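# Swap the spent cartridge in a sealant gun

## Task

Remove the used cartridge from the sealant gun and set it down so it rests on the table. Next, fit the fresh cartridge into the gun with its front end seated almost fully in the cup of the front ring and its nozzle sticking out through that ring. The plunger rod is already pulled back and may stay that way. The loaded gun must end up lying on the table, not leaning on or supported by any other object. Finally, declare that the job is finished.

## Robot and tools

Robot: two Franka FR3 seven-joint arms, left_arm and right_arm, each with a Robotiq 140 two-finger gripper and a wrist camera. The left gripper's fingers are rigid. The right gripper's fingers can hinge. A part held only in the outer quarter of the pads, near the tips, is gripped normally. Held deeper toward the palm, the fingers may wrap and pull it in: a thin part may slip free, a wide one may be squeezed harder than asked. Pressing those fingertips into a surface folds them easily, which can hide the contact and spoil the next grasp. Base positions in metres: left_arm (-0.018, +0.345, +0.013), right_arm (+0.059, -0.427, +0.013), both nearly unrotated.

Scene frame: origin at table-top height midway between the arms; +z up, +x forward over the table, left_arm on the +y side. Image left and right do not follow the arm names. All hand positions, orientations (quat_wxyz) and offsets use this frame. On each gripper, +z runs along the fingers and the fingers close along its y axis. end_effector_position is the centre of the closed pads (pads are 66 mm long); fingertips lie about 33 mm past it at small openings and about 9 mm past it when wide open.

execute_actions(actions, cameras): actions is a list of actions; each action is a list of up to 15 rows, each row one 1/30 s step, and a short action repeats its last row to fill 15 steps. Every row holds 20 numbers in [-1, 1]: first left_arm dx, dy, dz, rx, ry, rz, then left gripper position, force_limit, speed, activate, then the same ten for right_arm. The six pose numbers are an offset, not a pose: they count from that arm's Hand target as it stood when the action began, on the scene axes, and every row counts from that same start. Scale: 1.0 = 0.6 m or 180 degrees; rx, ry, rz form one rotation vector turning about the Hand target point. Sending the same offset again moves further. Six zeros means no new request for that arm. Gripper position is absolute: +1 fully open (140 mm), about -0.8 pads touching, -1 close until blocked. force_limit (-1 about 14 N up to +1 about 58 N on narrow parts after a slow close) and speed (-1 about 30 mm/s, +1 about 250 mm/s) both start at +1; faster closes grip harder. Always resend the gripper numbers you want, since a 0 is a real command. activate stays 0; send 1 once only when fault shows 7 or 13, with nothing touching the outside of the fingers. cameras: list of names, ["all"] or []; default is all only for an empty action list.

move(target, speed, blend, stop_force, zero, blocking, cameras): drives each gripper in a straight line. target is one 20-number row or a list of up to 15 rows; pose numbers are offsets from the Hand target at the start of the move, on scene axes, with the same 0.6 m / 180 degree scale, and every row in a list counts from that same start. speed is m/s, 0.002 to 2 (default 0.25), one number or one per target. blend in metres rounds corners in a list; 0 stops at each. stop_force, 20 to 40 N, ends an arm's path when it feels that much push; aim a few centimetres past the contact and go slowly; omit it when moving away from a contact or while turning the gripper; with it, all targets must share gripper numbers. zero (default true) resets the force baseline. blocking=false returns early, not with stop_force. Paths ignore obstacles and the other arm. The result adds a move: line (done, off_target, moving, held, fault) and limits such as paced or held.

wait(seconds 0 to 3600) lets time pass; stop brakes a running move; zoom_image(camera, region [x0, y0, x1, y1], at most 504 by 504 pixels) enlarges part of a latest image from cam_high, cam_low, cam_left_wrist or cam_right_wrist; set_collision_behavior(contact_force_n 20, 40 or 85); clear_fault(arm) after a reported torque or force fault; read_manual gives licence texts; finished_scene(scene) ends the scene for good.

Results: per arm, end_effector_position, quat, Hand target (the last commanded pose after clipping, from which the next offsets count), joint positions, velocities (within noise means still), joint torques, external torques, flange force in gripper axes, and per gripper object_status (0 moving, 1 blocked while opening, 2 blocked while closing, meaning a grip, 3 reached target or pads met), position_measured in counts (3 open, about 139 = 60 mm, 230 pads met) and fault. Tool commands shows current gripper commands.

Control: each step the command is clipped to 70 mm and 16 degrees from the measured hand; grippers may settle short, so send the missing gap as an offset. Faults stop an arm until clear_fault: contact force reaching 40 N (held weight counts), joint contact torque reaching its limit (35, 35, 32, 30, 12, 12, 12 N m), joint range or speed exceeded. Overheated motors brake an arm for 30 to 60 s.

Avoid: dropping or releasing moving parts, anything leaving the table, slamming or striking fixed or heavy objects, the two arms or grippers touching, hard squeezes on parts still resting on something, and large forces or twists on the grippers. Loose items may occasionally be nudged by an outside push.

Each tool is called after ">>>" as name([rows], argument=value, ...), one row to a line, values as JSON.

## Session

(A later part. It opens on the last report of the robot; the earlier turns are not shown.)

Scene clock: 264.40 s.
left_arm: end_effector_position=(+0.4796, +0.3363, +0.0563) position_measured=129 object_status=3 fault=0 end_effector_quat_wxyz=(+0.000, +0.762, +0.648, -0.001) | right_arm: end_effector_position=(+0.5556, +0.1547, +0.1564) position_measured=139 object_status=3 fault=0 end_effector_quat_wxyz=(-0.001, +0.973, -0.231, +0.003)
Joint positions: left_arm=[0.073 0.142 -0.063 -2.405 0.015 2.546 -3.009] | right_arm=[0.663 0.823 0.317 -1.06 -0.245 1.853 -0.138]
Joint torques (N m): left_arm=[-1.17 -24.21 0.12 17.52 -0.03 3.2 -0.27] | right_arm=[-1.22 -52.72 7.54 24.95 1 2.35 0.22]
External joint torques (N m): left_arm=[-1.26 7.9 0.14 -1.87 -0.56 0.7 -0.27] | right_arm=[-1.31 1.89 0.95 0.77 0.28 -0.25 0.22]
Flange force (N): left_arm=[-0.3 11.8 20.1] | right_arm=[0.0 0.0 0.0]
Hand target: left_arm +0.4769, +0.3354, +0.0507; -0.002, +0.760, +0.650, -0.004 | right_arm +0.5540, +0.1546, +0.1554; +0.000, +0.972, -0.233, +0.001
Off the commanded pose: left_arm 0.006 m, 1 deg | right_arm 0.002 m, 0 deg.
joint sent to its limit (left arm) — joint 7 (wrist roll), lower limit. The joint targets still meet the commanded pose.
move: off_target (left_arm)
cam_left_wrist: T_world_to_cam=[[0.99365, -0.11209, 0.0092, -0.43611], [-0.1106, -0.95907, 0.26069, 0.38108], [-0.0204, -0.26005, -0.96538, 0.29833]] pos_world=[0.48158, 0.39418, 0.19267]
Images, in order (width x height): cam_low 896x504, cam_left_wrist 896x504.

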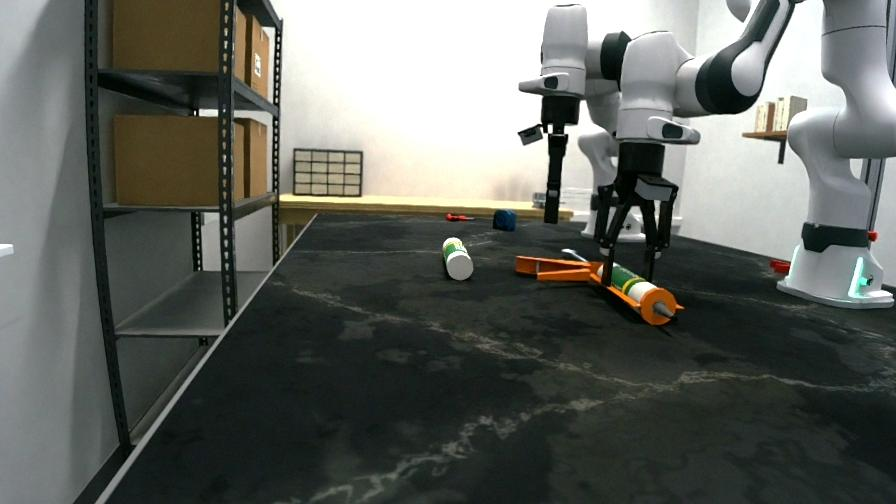

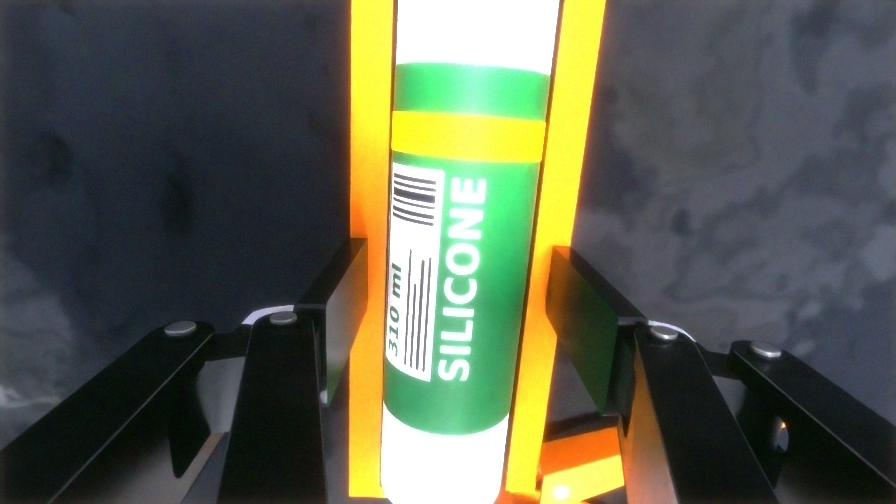

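>>> move([
  [0.003,0,0.014,0,0,0,0,-0.5,0.5,0,0,0,0,0,0,0,-0.08,-0.5,0.5,0],
  [0.003,0,0.0143,0,0,0,-1,-0.4,-1,0,0,0,0,0,0,0,-0.08,-0.5,0.5,0],
], speed=0.05, cameras=["cam_left_wrist"])

>>> zoom_image(camera="cam_left_wrist", region=[300, 200, 600, 504])

Scene clock: 273.23 s.
left_arm: end_effector_position=(+0.4794, +0.3362, +0.0597) position_measured=158 object_status=0 fault=0 end_effector_quat_wxyz=(-0.002, +0.761, +0.648, -0.003) | right_arm: end_effector_position=(+0.5556, +0.1547, +0.1564) position_measured=139 object_status=3 fault=0 end_effector_quat_wxyz=(-0.001, +0.973, -0.231, +0.003)
Joint positions: left_arm=[0.073 0.137 -0.063 -2.4 0.013 2.53 -3.009] | right_arm=[0.663 0.823 0.317 -1.06 -0.245 1.853 -0.138]
Joint torques (N m): left_arm=[-0.45 -29.55 -0.18 19.39 0.09 2.47 -0.22] | right_arm=[-1.22 -52.76 7.53 24.98 0.99 2.35 0.23]
External joint torques (N m): left_arm=[-0.31 2.61 0.07 -0.23 -0.46 -0.04 -0.22] | right_arm=[-1.27 1.91 0.96 0.77 0.28 -0.25 0.23]
Flange force (N): left_arm=[0.1 5.5 5.7] | right_arm=[0.0 0.0 0.0]
Hand target: left_arm +0.4787, +0.3354, +0.0593; -0.002, +0.760, +0.650, -0.004 | right_arm +0.5540, +0.1546, +0.1554; +0.000, +0.972, -0.233, +0.001
Off the commanded pose: left_arm 0.001 m, 0 deg | right_arm 0.002 m, 0 deg.
joint at its limit (left arm) — joint 7 (wrist roll), lower limit.
move: done
cam_left_wrist: T_world_to_cam=[[0.99385, -0.11068, 0.0043, -0.43614], [-0.10795, -0.95912, 0.26161, 0.37873], [-0.02483, -0.26047, -0.96516, 0.30373]] pos_world=[0.48188, 0.39409, 0.19595]

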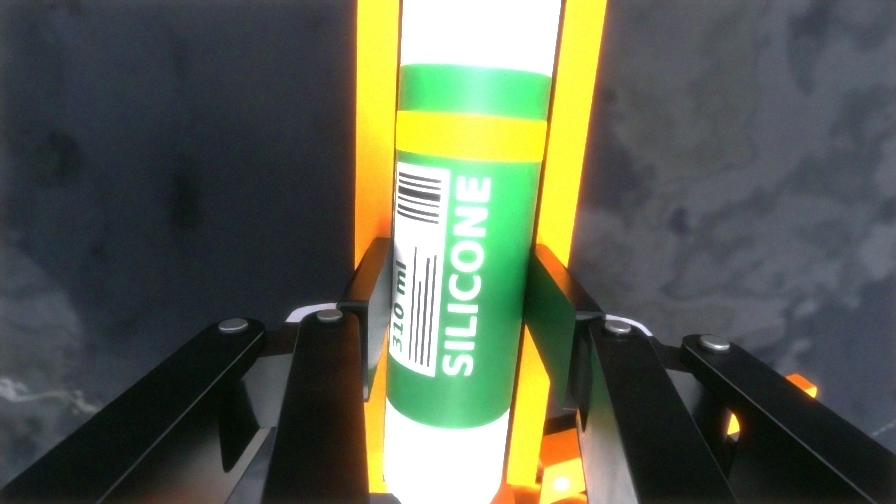

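Scaled by 1.658 from the camera's image (finer frame: 1280x720).

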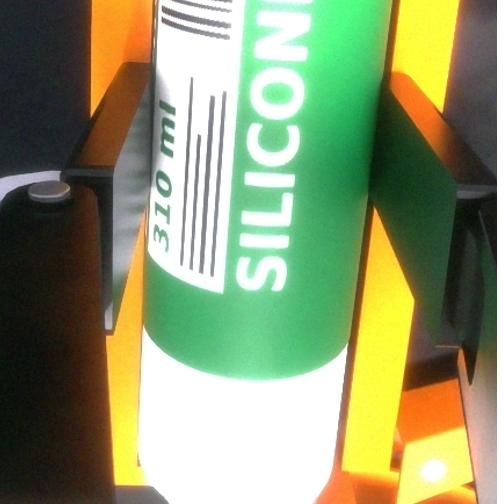

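>>> move(target=[-0.0026,-0.0165,0,0,0,0,-1,-0.4,-1,0,0,0,0,0,0,0,-0.08,-0.5,0.5,0], speed=0.02, cameras=["cam_left_wrist","cam_right_wrist","cam_low"])

Scene clock: 278.30 s.
left_arm: end_effector_position=(+0.4782, +0.3271, +0.0596) position_measured=158 object_status=2 fault=0 end_effector_quat_wxyz=(-0.001, +0.762, +0.648, -0.004) | right_arm: end_effector_position=(+0.5556, +0.1547, +0.1564) position_measured=139 object_status=3 fault=0 end_effector_quat_wxyz=(-0.001, +0.973, -0.231, +0.003)
Joint positions: left_arm=[-0.028 0.135 0.019 -2.402 -0.009 2.53 -3.01] | right_arm=[0.663 0.823 0.317 -1.06 -0.245 1.853 -0.138]
Joint torques (N m): left_arm=[-1.27 -30.34 0.21 18.76 -0.15 2.46 -0.24] | right_arm=[-1.21 -52.78 7.51 24.94 0.98 2.34 0.19]
External joint torques (N m): left_arm=[-1.11 1.64 0.15 -0.81 -0.7 -0.04 -0.24] | right_arm=[-1.25 1.87 0.93 0.73 0.26 -0.26 0.19]
Flange force (N): left_arm=[-1.4 1.4 3.8] | right_arm=[0.0 0.0 0.0]
Hand target: left_arm +0.4772, +0.3255, +0.0593; -0.002, +0.760, +0.650, -0.004 | right_arm +0.5540, +0.1546, +0.1554; +0.000, +0.972, -0.233, +0.001
Off the commanded pose: left_arm 0.002 m, 0 deg | right_arm 0.002 m, 0 deg.
joint sent to its limit (left arm) — joint 7 (wrist roll), lower limit. The joint targets still meet the commanded pose.
move: done
cam_left_wrist: T_world_to_cam=[[0.99376, -0.11151, 0.00371, -0.43564], [-0.10855, -0.95857, 0.26338, 0.36996], [-0.02582, -0.26214, -0.96468, 0.30225]] pos_world=[0.48088, 0.38529, 0.19575]
cam_right_wrist: T_world_to_cam=[[-0.41292, -0.91075, 0.00504, 0.37847], [-0.83032, 0.37872, 0.40882, 0.32847], [-0.37425, 0.16463, -0.9126, 0.46641]] pos_world=[0.60357, 0.14351, 0.28945]
Images, in order (width x height): cam_low 896x504, cam_left_wrist 896x504, cam_right_wrist 896x504.

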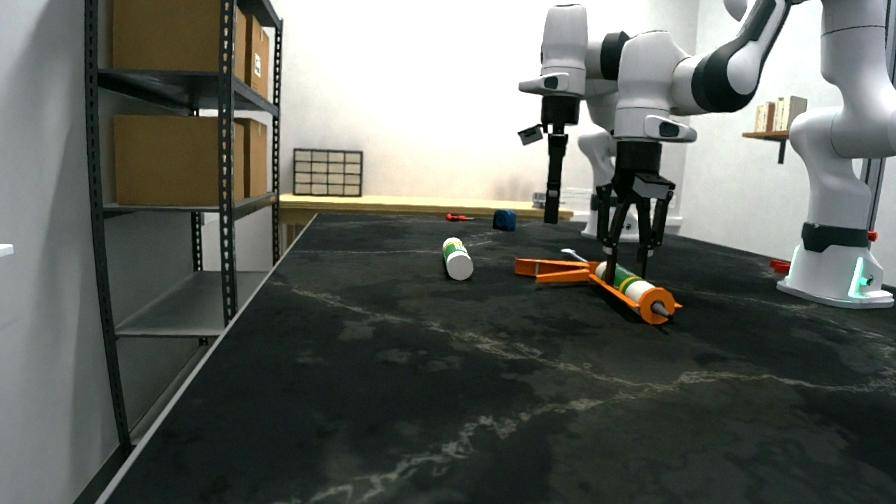

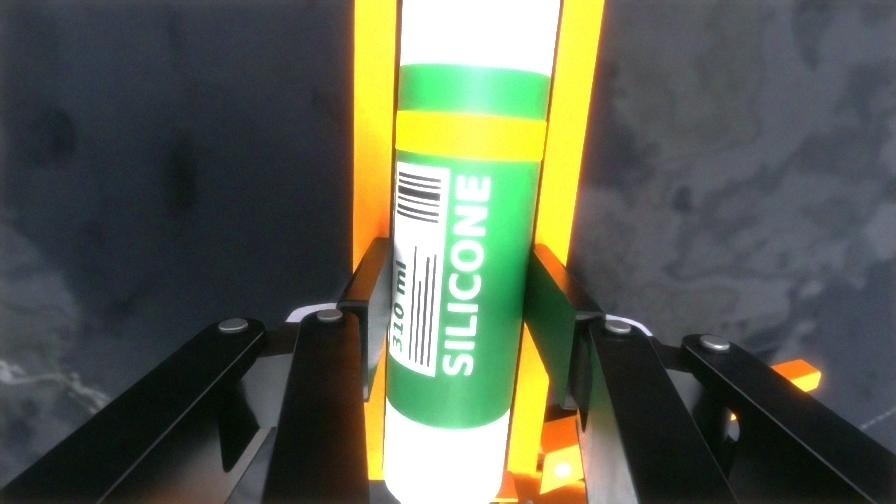

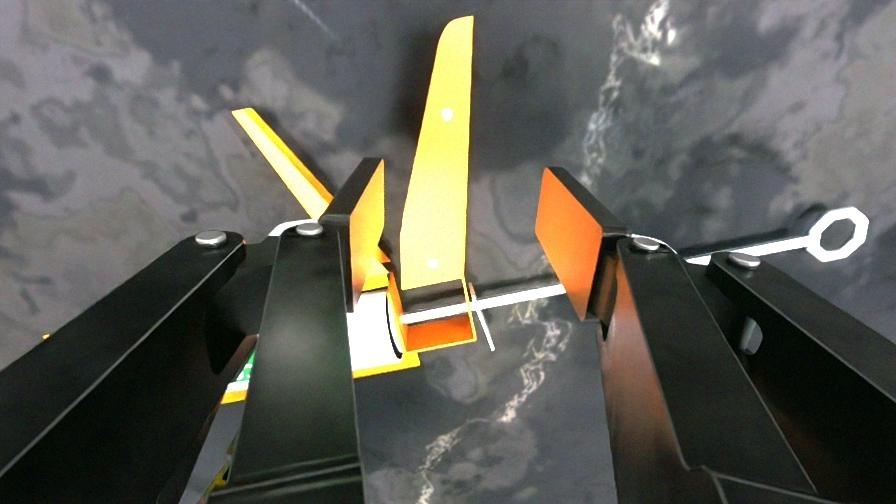

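>>> move(target=[0.0025,0.016,0.0438,-0.0659,0.0104,0,-1,-0.4,-1,0,0,0,0,0,0,0,-0.08,-0.5,0.5,0], speed=0.03, cameras=["cam_left_wrist","cam_right_wrist","cam_low"])

>>> zoom_image(camera="cam_low", region=[500, 180, 720, 340])

Scene clock: 303.30 s.
left_arm: end_effector_position=(+0.4783, +0.3352, +0.0846) position_measured=158 object_status=2 fault=0 end_effector_quat_wxyz=(+0.065, +0.755, +0.647, -0.083) | right_arm: end_effector_position=(+0.5556, +0.1547, +0.1564) position_measured=139 object_status=3 fault=0 end_effector_quat_wxyz=(-0.001, +0.973, -0.231, +0.003)
Joint positions: left_arm=[0.093 0.118 0.005 -2.338 -0.297 2.377 -2.693] | right_arm=[0.663 0.823 0.317 -1.06 -0.245 1.853 -0.138]
Joint velocities: left_arm=[0.001 -0.001 0.001 0 0 0 0.005] | right_arm=[within noise]
Joint torques (N m): left_arm=[-0.08 -30.59 -0.05 20.91 0.12 2.08 0.04] | right_arm=[-1.28 -52.72 7.5 25 1.01 2.34 0.22]
External joint torques (N m): left_arm=[0 1.73 -0.11 0.44 -0.47 -0.19 0.05] | right_arm=[-1.45 2.13 0.83 0.69 0.27 -0.28 0.22]
Flange force (N): left_arm=[2.1 5.7 2.8] | right_arm=[0.0 0.0 0.0]
Hand target: left_arm +0.4787, +0.3351, +0.0856; +0.066, +0.756, +0.646, -0.083 | right_arm +0.5540, +0.1546, +0.1554; +0.000, +0.972, -0.233, +0.001
Off the commanded pose: left_arm 0.001 m, 0 deg | right_arm 0.002 m, 0 deg.
move: done
cam_left_wrist: T_world_to_cam=[[0.99448, -0.10452, -0.00935, -0.43653], [-0.08881, -0.88576, 0.45557, 0.32103], [-0.05589, -0.45223, -0.89015, 0.4003]] pos_world=[0.48501, 0.41975, 0.206]
cam_right_wrist: T_world_to_cam=[[-0.41292, -0.91075, 0.00504, 0.37847], [-0.83032, 0.37872, 0.40882, 0.32847], [-0.37425, 0.16463, -0.9126, 0.46641]] pos_world=[0.60357, 0.14351, 0.28945]
Images, in order (width x height): cam_low 896x504, cam_left_wrist 896x504, cam_right_wrist 896x504.

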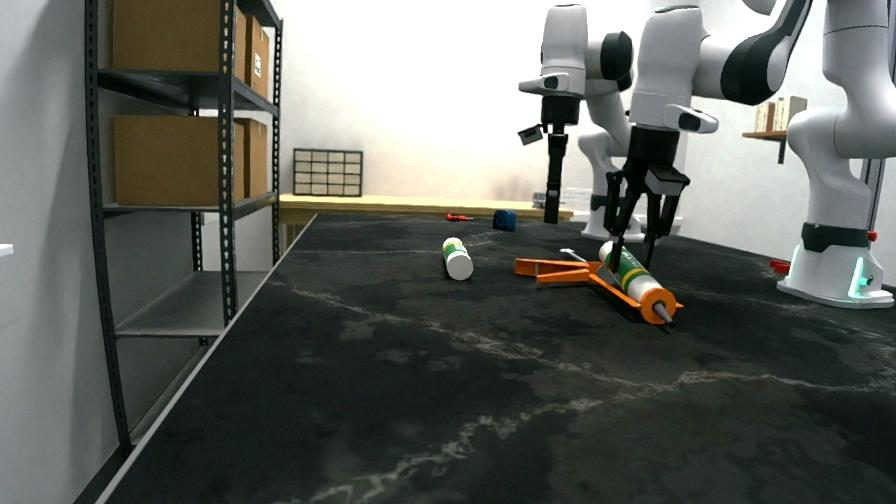

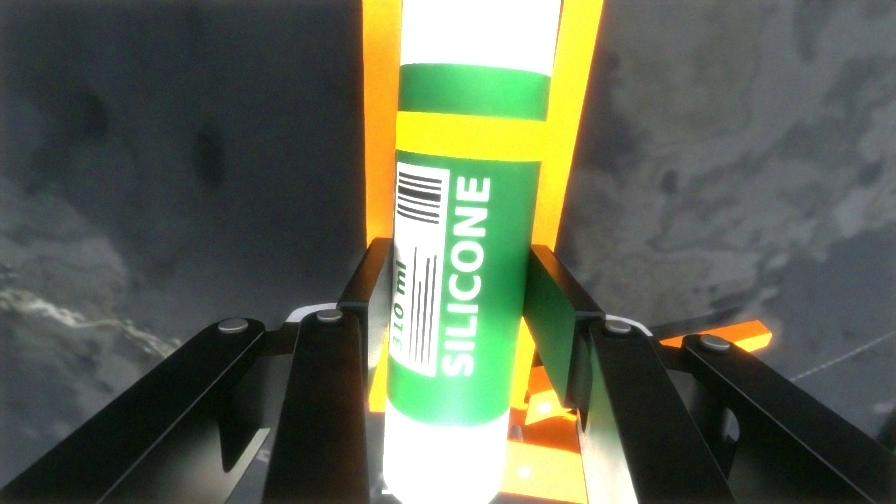

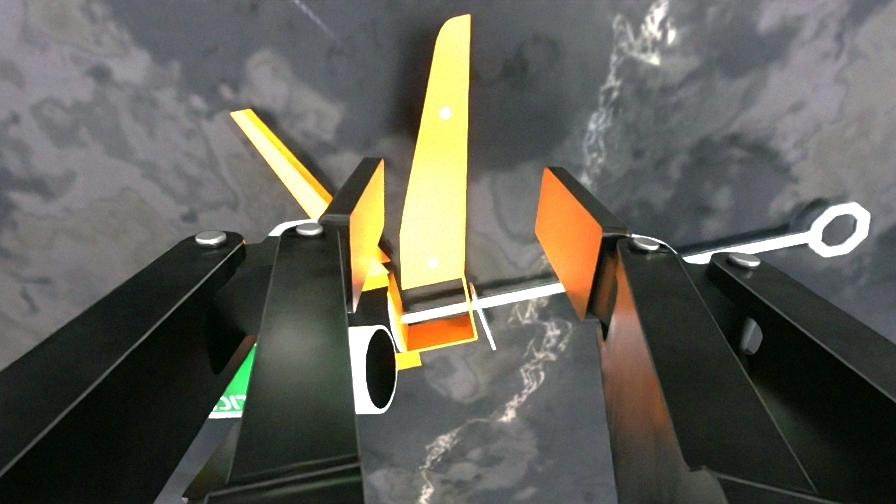

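Scaled by 2.291 from the camera's image (finer frame: 1280x720).

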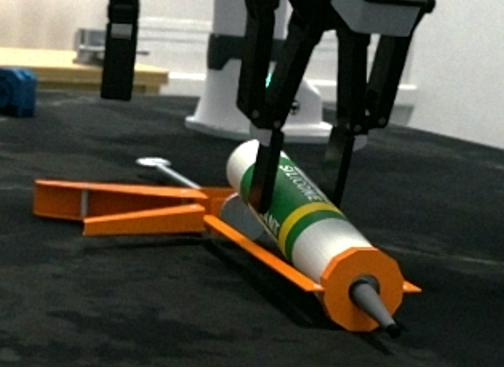

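>>> move([
  [-0.0179,-0.1128,0.0243,0,0,0,-1,-0.4,-1,0,0,-0.25,0.1,0,0,0,-0.08,-0.5,0.5,0],
  [-0.0179,-0.1128,0.16,0,0,0,-1,-0.4,-1,0,0,-0.25,0.1,0,0,0,-0.08,-0.5,0.5,0],
], speed=[0.05,0.12], cameras=["cam_left_wrist","cam_low"])

Scene clock: 316.20 s.
left_arm: end_effector_position=(+0.4679, +0.2658, +0.1809) position_measured=158 object_status=2 fault=0 end_effector_quat_wxyz=(+0.067, +0.758, +0.643, -0.083) | right_arm: end_effector_position=(+0.5540, +0.0038, +0.2153) position_measured=139 object_status=3 fault=0 end_effector_quat_wxyz=(+0.002, +0.972, -0.235, +0.001)
Joint positions: left_arm=[0.024 -0.079 -0.05 -2.308 -0.265 2.182 -2.872] | right_arm=[0.343 0.374 0.419 -1.641 -0.166 1.978 -0.277]
Joint velocities: left_arm=[0 0.002 0.003 0 0.002 -0.004 -0.006] | right_arm=[within noise]
Joint torques (N m): left_arm=[-0.04 -26.43 0.41 23.46 1.24 2.16 -0.29] | right_arm=[-1.61 -40.87 6.59 24.16 0.72 2.96 -0.17]
External joint torques (N m): left_arm=[0.01 1.57 0.41 0.52 0.64 -0.18 -0.29] | right_arm=[-1.51 0.7 1.55 -0.23 0.03 0.35 -0.18]
Flange force (N): left_arm=[1.1 6.4 0.4] | right_arm=[0.6 2.0 1.3]
Hand target: left_arm +0.4679, +0.2674, +0.1816; +0.066, +0.756, +0.646, -0.083 | right_arm +0.5540, +0.0046, +0.2154; +0.000, +0.972, -0.233, +0.001
Off the commanded pose: left_arm 0.002 m, 0 deg | right_arm 0.001 m, 0 deg.
move: done
cam_left_wrist: T_world_to_cam=[[0.99346, -0.11401, -0.00586, -0.43016], [-0.09862, -0.88296, 0.45898, 0.21801], [-0.05751, -0.4554, -0.88843, 0.45538]] pos_world=[0.47503, 0.35083, 0.30199]
Images, in order (width x height): cam_low 896x504, cam_left_wrist 896x504.

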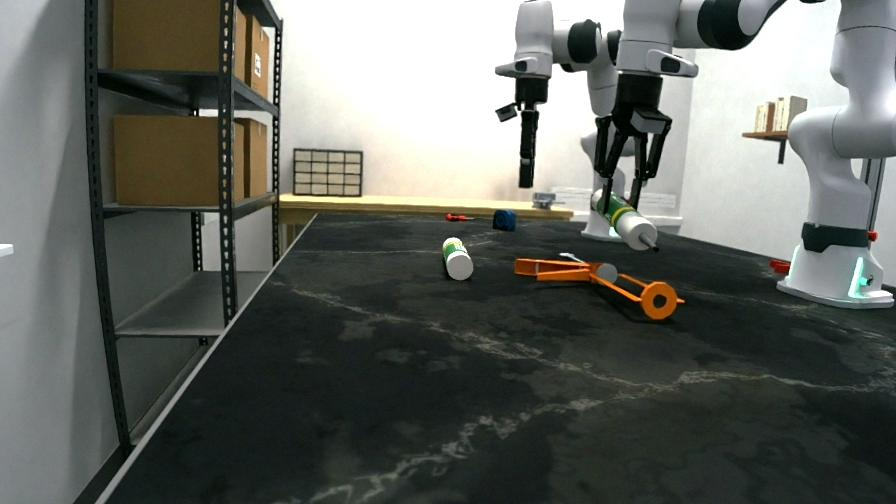

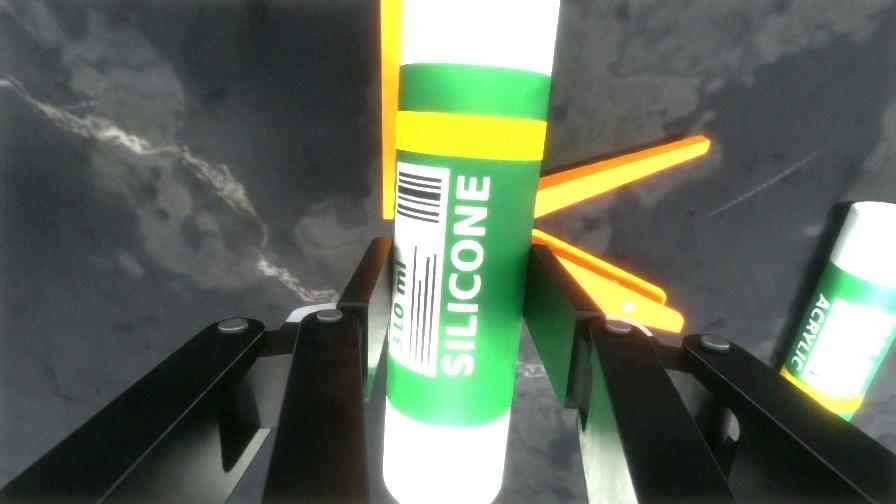

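>>> move([
  [-0.28,0.388,-0.03,0.0659,-0.0104,0,-1,-0.4,-1,0,0,0,0,0,0,0,-0.08,-0.5,0.5,0],
  [-0.28,0.388,-0.19,0.0659,-0.0104,0,-1,-0.4,-1,0,0,0,0,0,0,0,-0.08,-0.5,0.5,0],
], speed=[0.2,0.1], blend=[0.02,0])

>>> move(target=[0,0,-0.03,0,0,0,-1,-0.4,-1,0,0,0,0,0,0,0,-0.08,-0.5,0.5,0], speed=0.008, stop_force=20, cameras=["cam_left_wrist","cam_high"])

Scene clock: 325.77 s.
left_arm: end_effector_position=(+0.2983, +0.5000, +0.0673) position_measured=158 object_status=2 fault=0 end_effector_quat_wxyz=(-0.003, +0.759, +0.651, -0.005) | right_arm: end_effector_position=(+0.5539, +0.0039, +0.2154) position_measured=139 object_status=3 fault=0 end_effector_quat_wxyz=(+0.002, +0.972, -0.235, +0.001)
Joint positions: left_arm=[0.271 -0.268 0.234 -2.856 0.122 2.58 -2.622] | right_arm=[0.342 0.374 0.421 -1.641 -0.166 1.978 -0.277]
Joint velocities: left_arm=[0 -0.001 -0.001 0 -0.001 0.004 0.002] | right_arm=[within noise]
Joint torques (N m): left_arm=[-1.09 -14.71 -1.17 19.12 0.06 2.81 0.16] | right_arm=[-1.68 -40.85 6.55 24.23 0.73 2.97 -0.14]
External joint torques (N m): left_arm=[-1.11 2.02 0.39 0.2 -0.44 0.25 0.16] | right_arm=[-1.41 0.89 1.61 -0.28 0.04 0.35 -0.14]
Flange force (N): left_arm=[3.9 7.7 8.2] | right_arm=[0.6 1.4 1.5]
Hand target: left_arm +0.2999, +0.5002, +0.0676; -0.002, +0.760, +0.650, -0.004 | right_arm +0.5540, +0.0046, +0.2154; +0.000, +0.972, -0.233, +0.001
Off the commanded pose: left_arm 0.002 m, 0 deg | right_arm 0.001 m, 0 deg.
move: done

Scene clock: 328.73 s.
left_arm: end_effector_position=(+0.3050, +0.5028, +0.0581) position_measured=158 object_status=2 fault=0 end_effector_quat_wxyz=(+0.000, +0.759, +0.651, +0.003) | right_arm: end_effector_position=(+0.5539, +0.0039, +0.2154) position_measured=139 object_status=3 fault=0 end_effector_quat_wxyz=(+0.002, +0.972, -0.235, +0.001)
Joint positions: left_arm=[0.266 -0.227 0.239 -2.856 0.113 2.639 -2.615] | right_arm=[0.342 0.374 0.421 -1.641 -0.166 1.978 -0.277]
Joint torques (N m): left_arm=[-1.16 -10.24 -0.9 14.45 0.02 2.59 0.2] | right_arm=[-1.63 -40.87 6.56 24.23 0.71 2.97 -0.11]
External joint torques (N m): left_arm=[-1.15 7.27 0.47 -3.92 -0.45 -0.01 0.2] | right_arm=[-1.4 0.58 1.62 -0.08 0.03 0.38 -0.11]
Flange force (N): left_arm=[5.4 10.1 27.6] | right_arm=[0.5 1.5 1.0]
Hand target: left_arm +0.2998, +0.5002, +0.0527; -0.002, +0.760, +0.650, -0.004 (not the last commanded pose) | right_arm +0.5540, +0.0046, +0.2154; +0.000, +0.972, -0.233, +0.001
Off the commanded pose: left_arm 0.010 m, 1 deg | right_arm 0.001 m, 0 deg.
move: contact (left_arm)
cam_left_wrist: T_world_to_cam=[[0.99452, -0.10355, 0.01463, -0.24882], [-0.10384, -0.96104, 0.25617, 0.52014], [-0.01246, -0.25628, -0.96652, 0.33553]] pos_world=[0.30565, 0.5601, 0.19469]
Images, in order (width x height): cam_high 896x504, cam_left_wrist 896x504.

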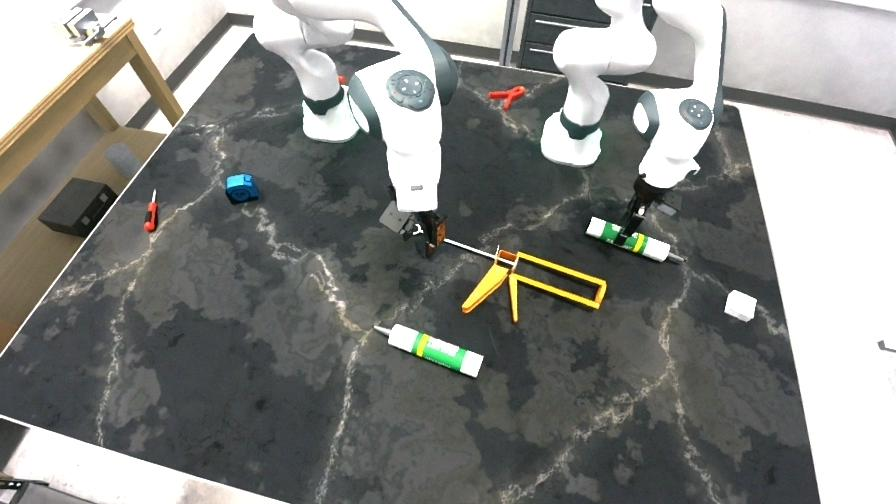

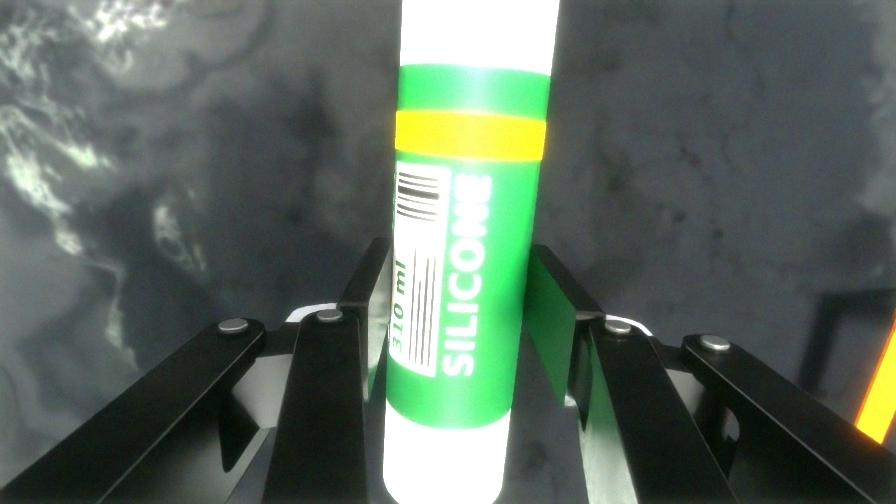

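>>> move([
  [0,0,0.0075,0,0,0,-1,-0.4,-1,0,0,0,0,0,0,0,-0.08,-0.5,0.5,0],
  [0,0,0.008,0,0,0,0,-0.4,-0.3,0,0,0,0,0,0,0,-0.08,-0.5,0.5,0],
  [0,0,0.2,0,0,0,0,-0.4,-0.3,0,-0.17,-0.42,0.15,0,0,0,-0.08,-0.5,0.5,0],
], speed=[0.05,0.05,0.2], cameras=["cam_left_wrist"])

Scene clock: 362.90 s.
left_arm: end_effector_position=(+0.2999, +0.5003, +0.1719) position_measured=129 object_status=3 fault=0 end_effector_quat_wxyz=(-0.002, +0.762, +0.648, -0.004) | right_arm: end_effector_position=(+0.4533, -0.2461, +0.3059) position_measured=139 object_status=3 fault=0 end_effector_quat_wxyz=(-0.002, +0.972, -0.237, +0.002)
Joint positions: left_arm=[0.287 -0.532 0.196 -2.75 0.127 2.215 -2.628] | right_arm=[0.19 -0.404 0.196 -2.292 0.082 1.899 -0.733]
Joint velocities: left_arm=[within noise] | right_arm=[0 -0.001 0 0 -0.001 -0.001 -0.006]
Joint torques (N m): left_arm=[-0.53 -11.7 -2.69 23.52 0.46 2.32 -0.25] | right_arm=[-0.75 -17.92 -2.02 24.75 0.68 2.43 -0.18]
External joint torques (N m): left_arm=[-0.49 0.26 0.14 0.35 -0.3 -0.23 -0.24] | right_arm=[-0.77 0 0.62 -0.16 -0.08 -0.22 -0.18]
Flange force (N): left_arm=[0.2 2.3 -0.8] | right_arm=[0.0 0.2 -0.2]
Hand target: left_arm +0.2998, +0.5002, +0.1727; -0.002, +0.760, +0.650, -0.004 | right_arm +0.4520, -0.2474, +0.3054; +0.000, +0.972, -0.233, +0.001
Off the commanded pose: left_arm 0.001 m, 0 deg | right_arm 0.002 m, 0 deg.
move: done
cam_left_wrist: T_world_to_cam=[[0.99366, -0.1124, 0.00191, -0.23881], [-0.10897, -0.9589, 0.26199, 0.48761], [-0.02762, -0.26053, -0.96507, 0.4512]] pos_world=[0.30289, 0.55828, 0.30815]

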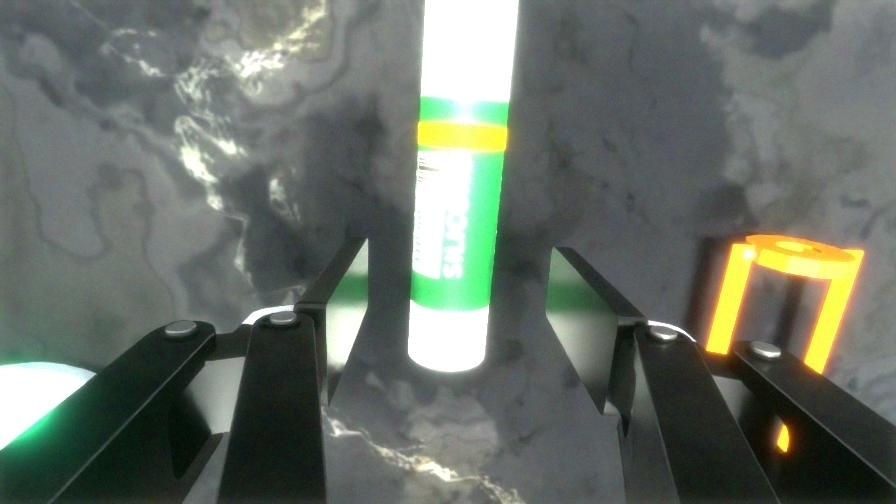

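>>> move([
  [0.25,-0.2,0.13,0,0,-0.5,0,-0.4,-0.3,0,0,0,0,0,0,0,-0.08,-0.5,0.5,0],
  [0.6,-0.6,0.13,0.1696,-0.0268,-0.974,0,-0.4,-0.3,0,0,0,0,0,0,0,-0.08,-0.5,0.5,0],
], speed=0.3, blend=[0.04,0], cameras=["cam_left_wrist","cam_high"])

Scene clock: 375.37 s.
left_arm: end_effector_position=(+0.6602, +0.1400, +0.2516) position_measured=129 object_status=3 fault=0 end_effector_quat_wxyz=(+0.118, -0.654, +0.735, -0.135) | right_arm: end_effector_position=(+0.4533, -0.2461, +0.3059) position_measured=139 object_status=3 fault=0 end_effector_quat_wxyz=(-0.002, +0.972, -0.236, +0.002)
Joint positions: left_arm=[-0.606 0.203 0.336 -1.902 -0.001 2.449 -0.197] | right_arm=[0.19 -0.404 0.196 -2.292 0.082 1.899 -0.735]
Joint velocities: left_arm=[0.001 -0.002 0 0 0 0 0.008] | right_arm=[within noise]
Joint torques (N m): left_arm=[-0.08 -34.46 1.99 25.33 0.17 3.09 0.13] | right_arm=[-1.2 -17.97 -1.72 24.8 0.74 2.42 -0.18]
External joint torques (N m): left_arm=[-0.14 3.03 -0.47 0.4 -0.46 -0.25 0.17] | right_arm=[-1.13 -0.21 1 0 -0.01 -0.22 -0.18]
Flange force (N): left_arm=[1.9 -10.4 6.2] | right_arm=[-0.2 0.1 -0.5]
Hand target: left_arm +0.6598, +0.1402, +0.2507; +0.117, -0.653, +0.737, -0.134 | right_arm +0.4520, -0.2474, +0.3054; +0.000, +0.972, -0.233, +0.001
Off the commanded pose: left_arm 0.001 m, 0 deg | right_arm 0.002 m, 0 deg.
move: done
cam_left_wrist: T_world_to_cam=[[-0.93763, 0.06055, -0.34231, 0.69997], [-0.01892, 0.97436, 0.22419, -0.16007], [0.34711, 0.21668, -0.91245, 0.11687]] pos_world=[0.61273, 0.08826, 0.38213]
Images, in order (width x height): cam_high 896x504, cam_left_wrist 896x504.

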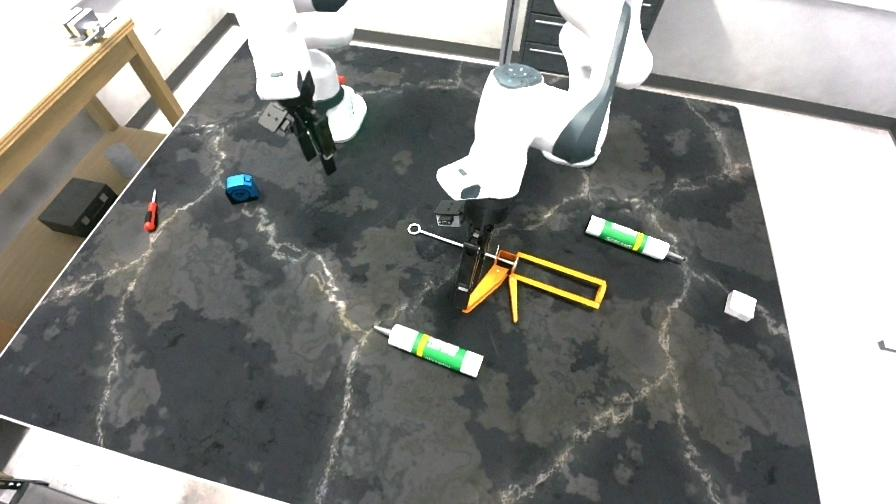

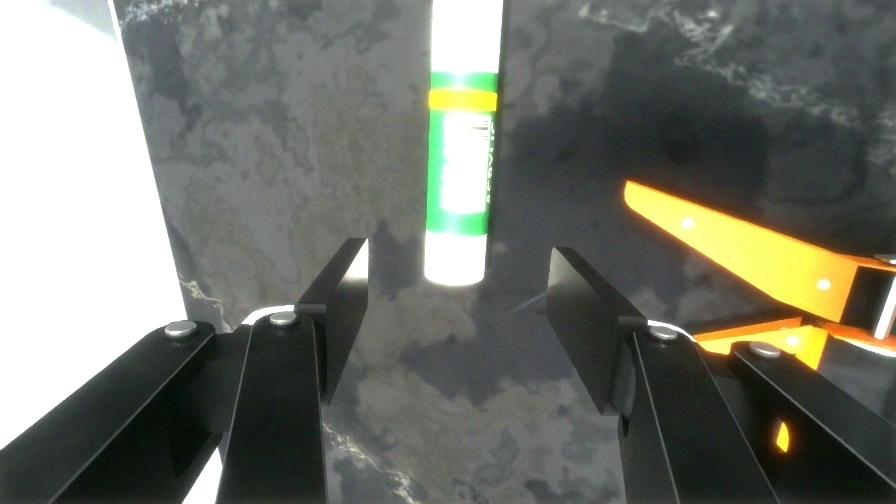

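>>> move([
  [0.0597,-0.0675,-0.1997,0,0,0.004,0,-0.4,-0.3,0,0,0,0,0,0,0,-0.08,-0.5,0.5,0],
  [0.0982,-0.0725,-0.306,0,0,0.004,0,-0.4,-0.3,0,0,0,0,0,0,0,-0.08,-0.5,0.5,0],
], speed=[0.2,0.06], blend=[0.02,0], cameras=["cam_left_wrist","cam_low"])

>>> zoom_image(camera="cam_low", region=[380, 180, 600, 320])

Scene clock: 393.37 s.
left_arm: end_effector_position=(+0.7174, +0.0969, +0.0664) position_measured=129 object_status=3 fault=0 end_effector_quat_wxyz=(-0.117, +0.658, -0.732, +0.131) | right_arm: end_effector_position=(+0.4533, -0.2461, +0.3059) position_measured=139 object_status=3 fault=0 end_effector_quat_wxyz=(-0.002, +0.972, -0.236, +0.002)
Joint positions: left_arm=[-0.543 0.661 0.249 -1.71 -0.125 2.694 -0.188] | right_arm=[0.19 -0.404 0.196 -2.292 0.082 1.899 -0.735]
Joint velocities: left_arm=[0.003 0 -0.003 0 0.001 0.005 0.001] | right_arm=[within noise]
Joint torques (N m): left_arm=[0.33 -45.89 5.69 22.85 0.44 3.52 0.08] | right_arm=[-1.19 -17.91 -1.72 24.79 0.75 2.41 -0.18]
External joint torques (N m): left_arm=[0.04 3.01 -0.19 0.53 -0.01 0.21 0.12] | right_arm=[-1.11 -0.11 1.02 -0.02 0 -0.23 -0.18]
Flange force (N): left_arm=[2.2 -7.5 8.9] | right_arm=[-0.1 -0.2 -0.5]
Hand target: left_arm +0.7187, +0.0967, +0.0671; +0.117, -0.657, +0.732, -0.133 | right_arm +0.4520, -0.2474, +0.3054; +0.000, +0.972, -0.233, +0.001
Off the commanded pose: left_arm 0.001 m, 0 deg | right_arm 0.002 m, 0 deg.
move: done
cam_left_wrist: T_world_to_cam=[[-0.94062, 0.05005, -0.33576, 0.69556], [-0.029, 0.97361, 0.22638, -0.06841], [0.33822, 0.22267, -0.91434, -0.05674]] pos_world=[0.67146, 0.04443, 0.19714]
Images, in order (width x height): cam_low 896x504, cam_left_wrist 896x504.

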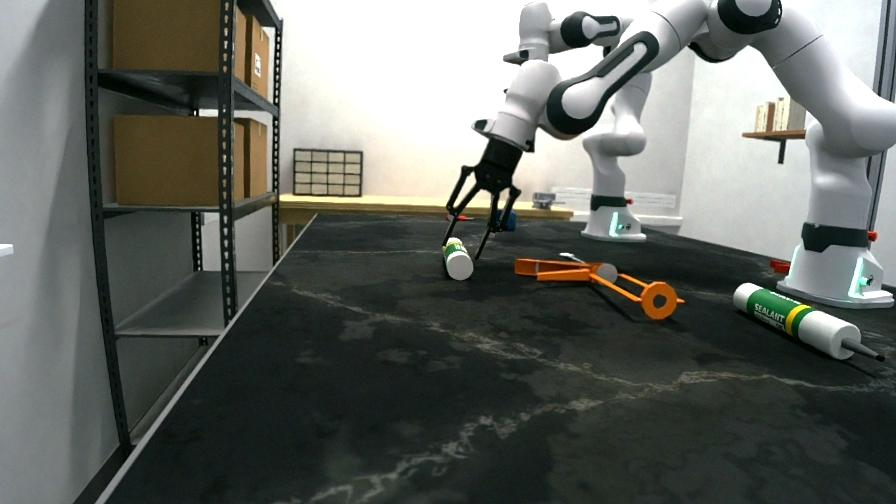

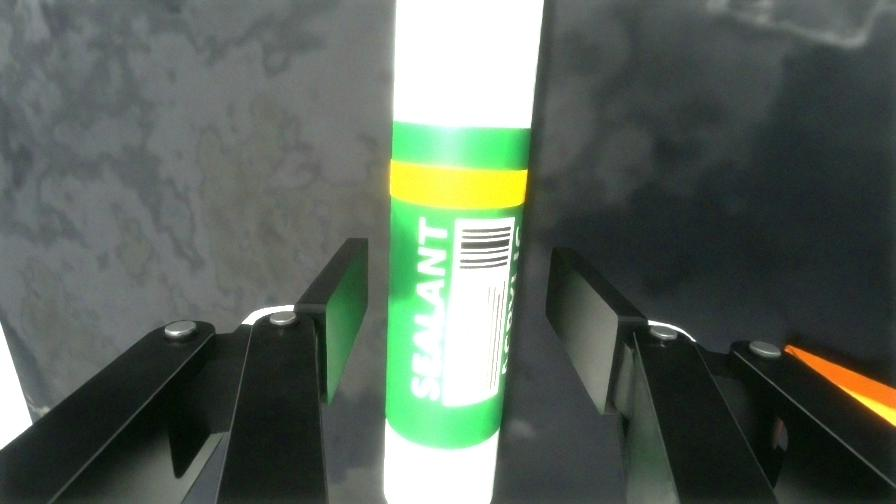

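Scaled by 2.291 from the camera's image (finer frame: 1280x720).

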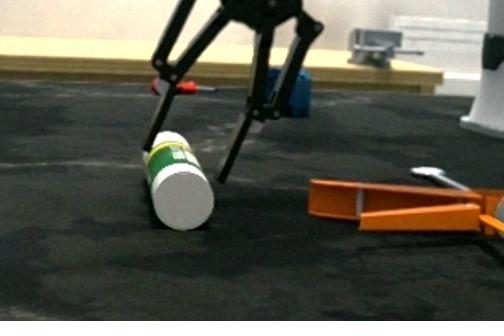

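>>> move(target=[0.01,-0.0008,-0.0177,0,0,0,0,-0.4,-0.3,0,0,0,0,0,0,0,-0.08,-0.5,0.5,0], speed=0.02, stop_force=20, cameras=["cam_left_wrist","cam_low"])

>>> zoom_image(camera="cam_low", region=[400, 180, 540, 300])

Scene clock: 400.27 s.
left_arm: end_effector_position=(+0.7237, +0.0962, +0.0564) position_measured=129 object_status=3 fault=0 end_effector_quat_wxyz=(-0.117, +0.658, -0.732, +0.132) | right_arm: end_effector_position=(+0.4533, -0.2461, +0.3059) position_measured=139 object_status=3 fault=0 end_effector_quat_wxyz=(-0.002, +0.972, -0.236, +0.002)
Joint positions: left_arm=[-0.528 0.694 0.237 -1.68 -0.126 2.7 -0.187] | right_arm=[0.19 -0.404 0.196 -2.292 0.082 1.899 -0.735]
Joint torques (N m): left_arm=[-0.03 -46.29 5.14 22.8 0.51 3.55 0.03] | right_arm=[-1.25 -17.92 -1.7 24.79 0.73 2.42 -0.18]
External joint torques (N m): left_arm=[-0.07 3.66 -0.56 0.36 0.06 0.21 0.07] | right_arm=[-1.21 -0.2 0.99 0.02 -0.02 -0.22 -0.18]
Flange force (N): left_arm=[2.6 -7.9 10.5] | right_arm=[-0.1 0.1 -0.6]
Hand target: left_arm +0.7247, +0.0962, +0.0564; +0.117, -0.657, +0.732, -0.133 | right_arm +0.4520, -0.2474, +0.3054; +0.000, +0.972, -0.233, +0.001
Off the commanded pose: left_arm 0.001 m, 0 deg | right_arm 0.002 m, 0 deg.
move: done
cam_left_wrist: T_world_to_cam=[[-0.94024, 0.05051, -0.33675, 0.69793], [-0.02857, 0.97375, 0.22584, -0.06556], [0.33931, 0.22196, -0.91411, -0.06869]] pos_world=[0.67766, 0.04383, 0.18704]
Images, in order (width x height): cam_low 896x504, cam_left_wrist 896x504.

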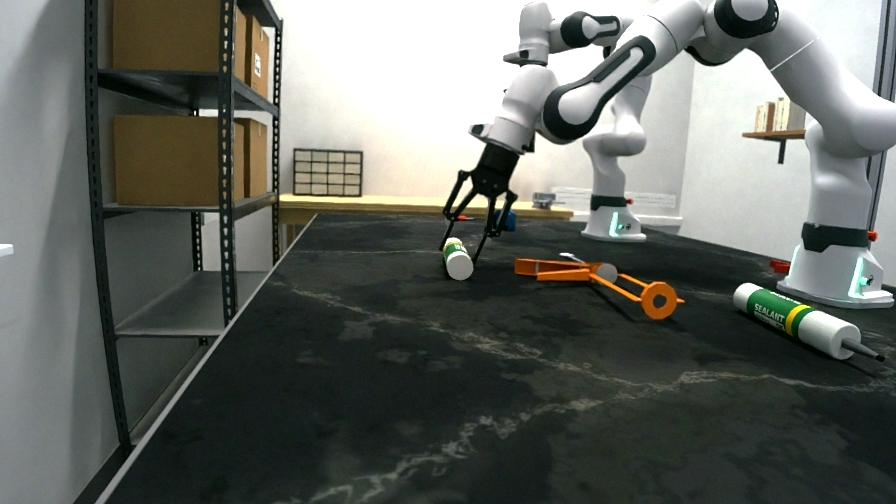

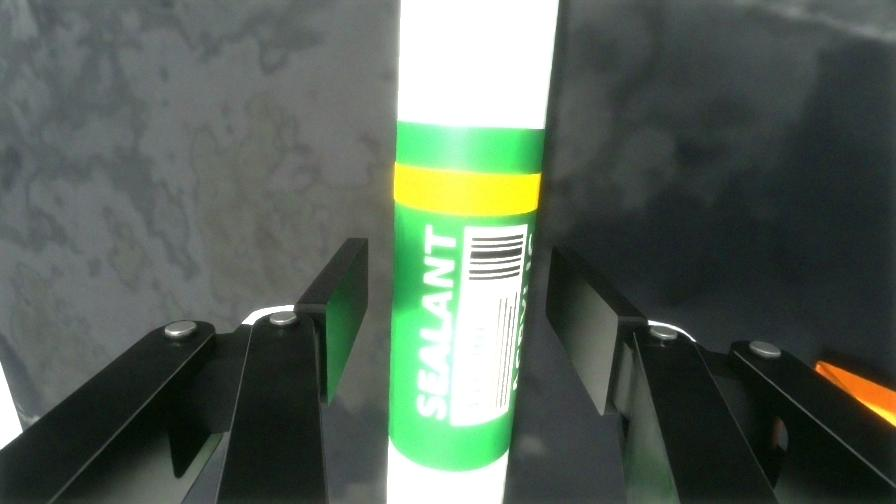

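Scaled by 3.600 from the camera's image (finer frame: 1280x720).

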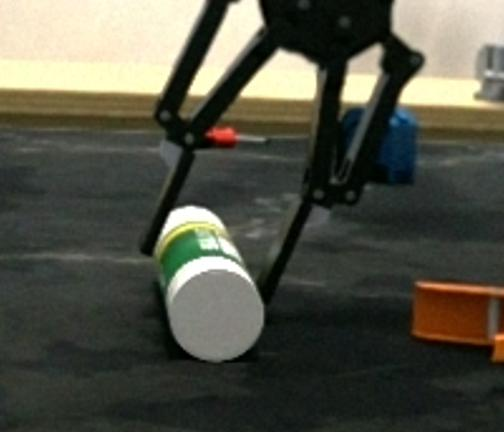

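>>> move([
  [0,0,0,0,0,0,-1,-0.1,-1,0,0,0,0,0,0,0,-0.08,-0.5,0.5,0],
  [0,0,0.04,0,0,0,-1,-0.1,-1,0,0,0,0,0,0,0,-0.08,-0.5,0.5,0],
], speed=0.04, cameras=["cam_left_wrist","cam_low"])

>>> zoom_image(camera="cam_low", region=[400, 180, 540, 300])

Scene clock: 406.93 s.
left_arm: end_effector_position=(+0.7203, +0.0980, +0.0718) position_measured=158 object_status=2 fault=0 end_effector_quat_wxyz=(-0.113, +0.659, -0.733, +0.127) | right_arm: end_effector_position=(+0.4533, -0.2461, +0.3059) position_measured=139 object_status=3 fault=0 end_effector_quat_wxyz=(-0.002, +0.972, -0.236, +0.002)
Joint positions: left_arm=[-0.532 0.662 0.243 -1.684 -0.12 2.66 -0.187] | right_arm=[0.19 -0.404 0.196 -2.292 0.082 1.899 -0.735]
Joint velocities: left_arm=[0.001 0 0 0.001 -0.001 -0.004 0] | right_arm=[within noise]
Joint torques (N m): left_arm=[-1.14 -50.92 6.52 25.04 1.11 4.17 -0.09] | right_arm=[-1.2 -17.95 -1.65 24.76 0.74 2.41 -0.17]
External joint torques (N m): left_arm=[-1.07 -1.6 1.04 2.4 0.63 0.87 -0.06] | right_arm=[-1.17 -0.07 1.04 -0.12 -0.01 -0.25 -0.17]
Flange force (N): left_arm=[3.5 -4.1 -0.8] | right_arm=[-0.2 0.0 -0.3]
Hand target: left_arm +0.7247, +0.0962, +0.0804; +0.117, -0.657, +0.732, -0.133 | right_arm +0.4520, -0.2474, +0.3054; +0.000, +0.972, -0.233, +0.001
Off the commanded pose: left_arm 0.010 m, 1 deg | right_arm 0.002 m, 0 deg.
move: off_target (left_arm)
cam_left_wrist: T_world_to_cam=[[-0.94421, 0.05149, -0.32529, 0.70173], [-0.02587, 0.97305, 0.22913, -0.07301], [0.32832, 0.22476, -0.91744, -0.04592]] pos_world=[0.67577, 0.04523, 0.20287]
Images, in order (width x height): cam_low 896x504, cam_left_wrist 896x504.

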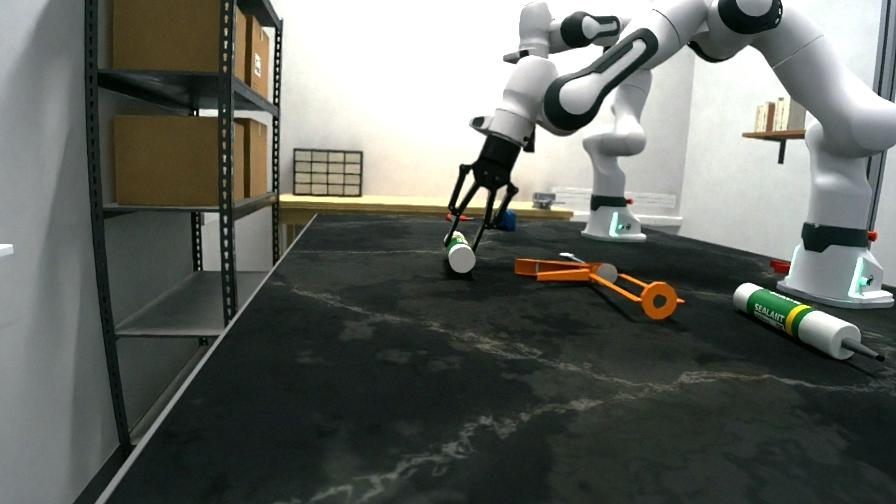

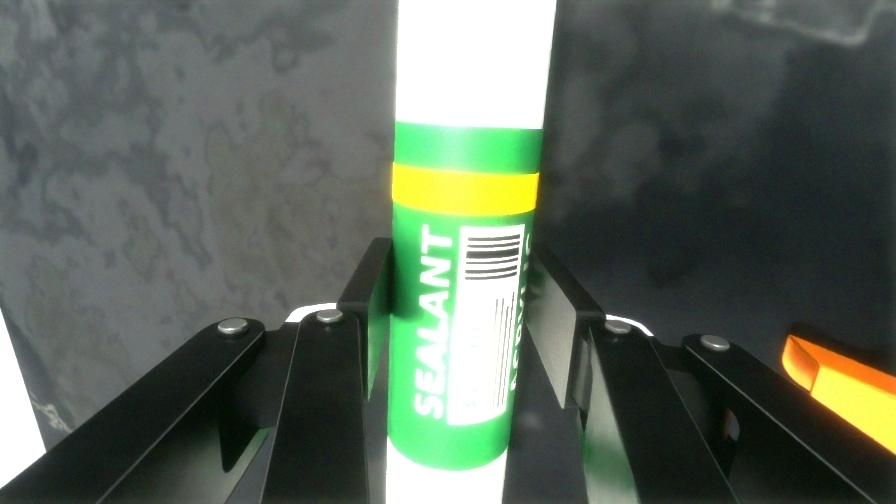

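Scaled by 3.600 from the camera's image (finer frame: 1280x720).

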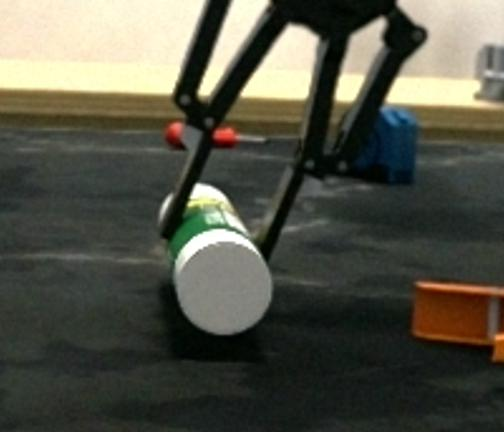

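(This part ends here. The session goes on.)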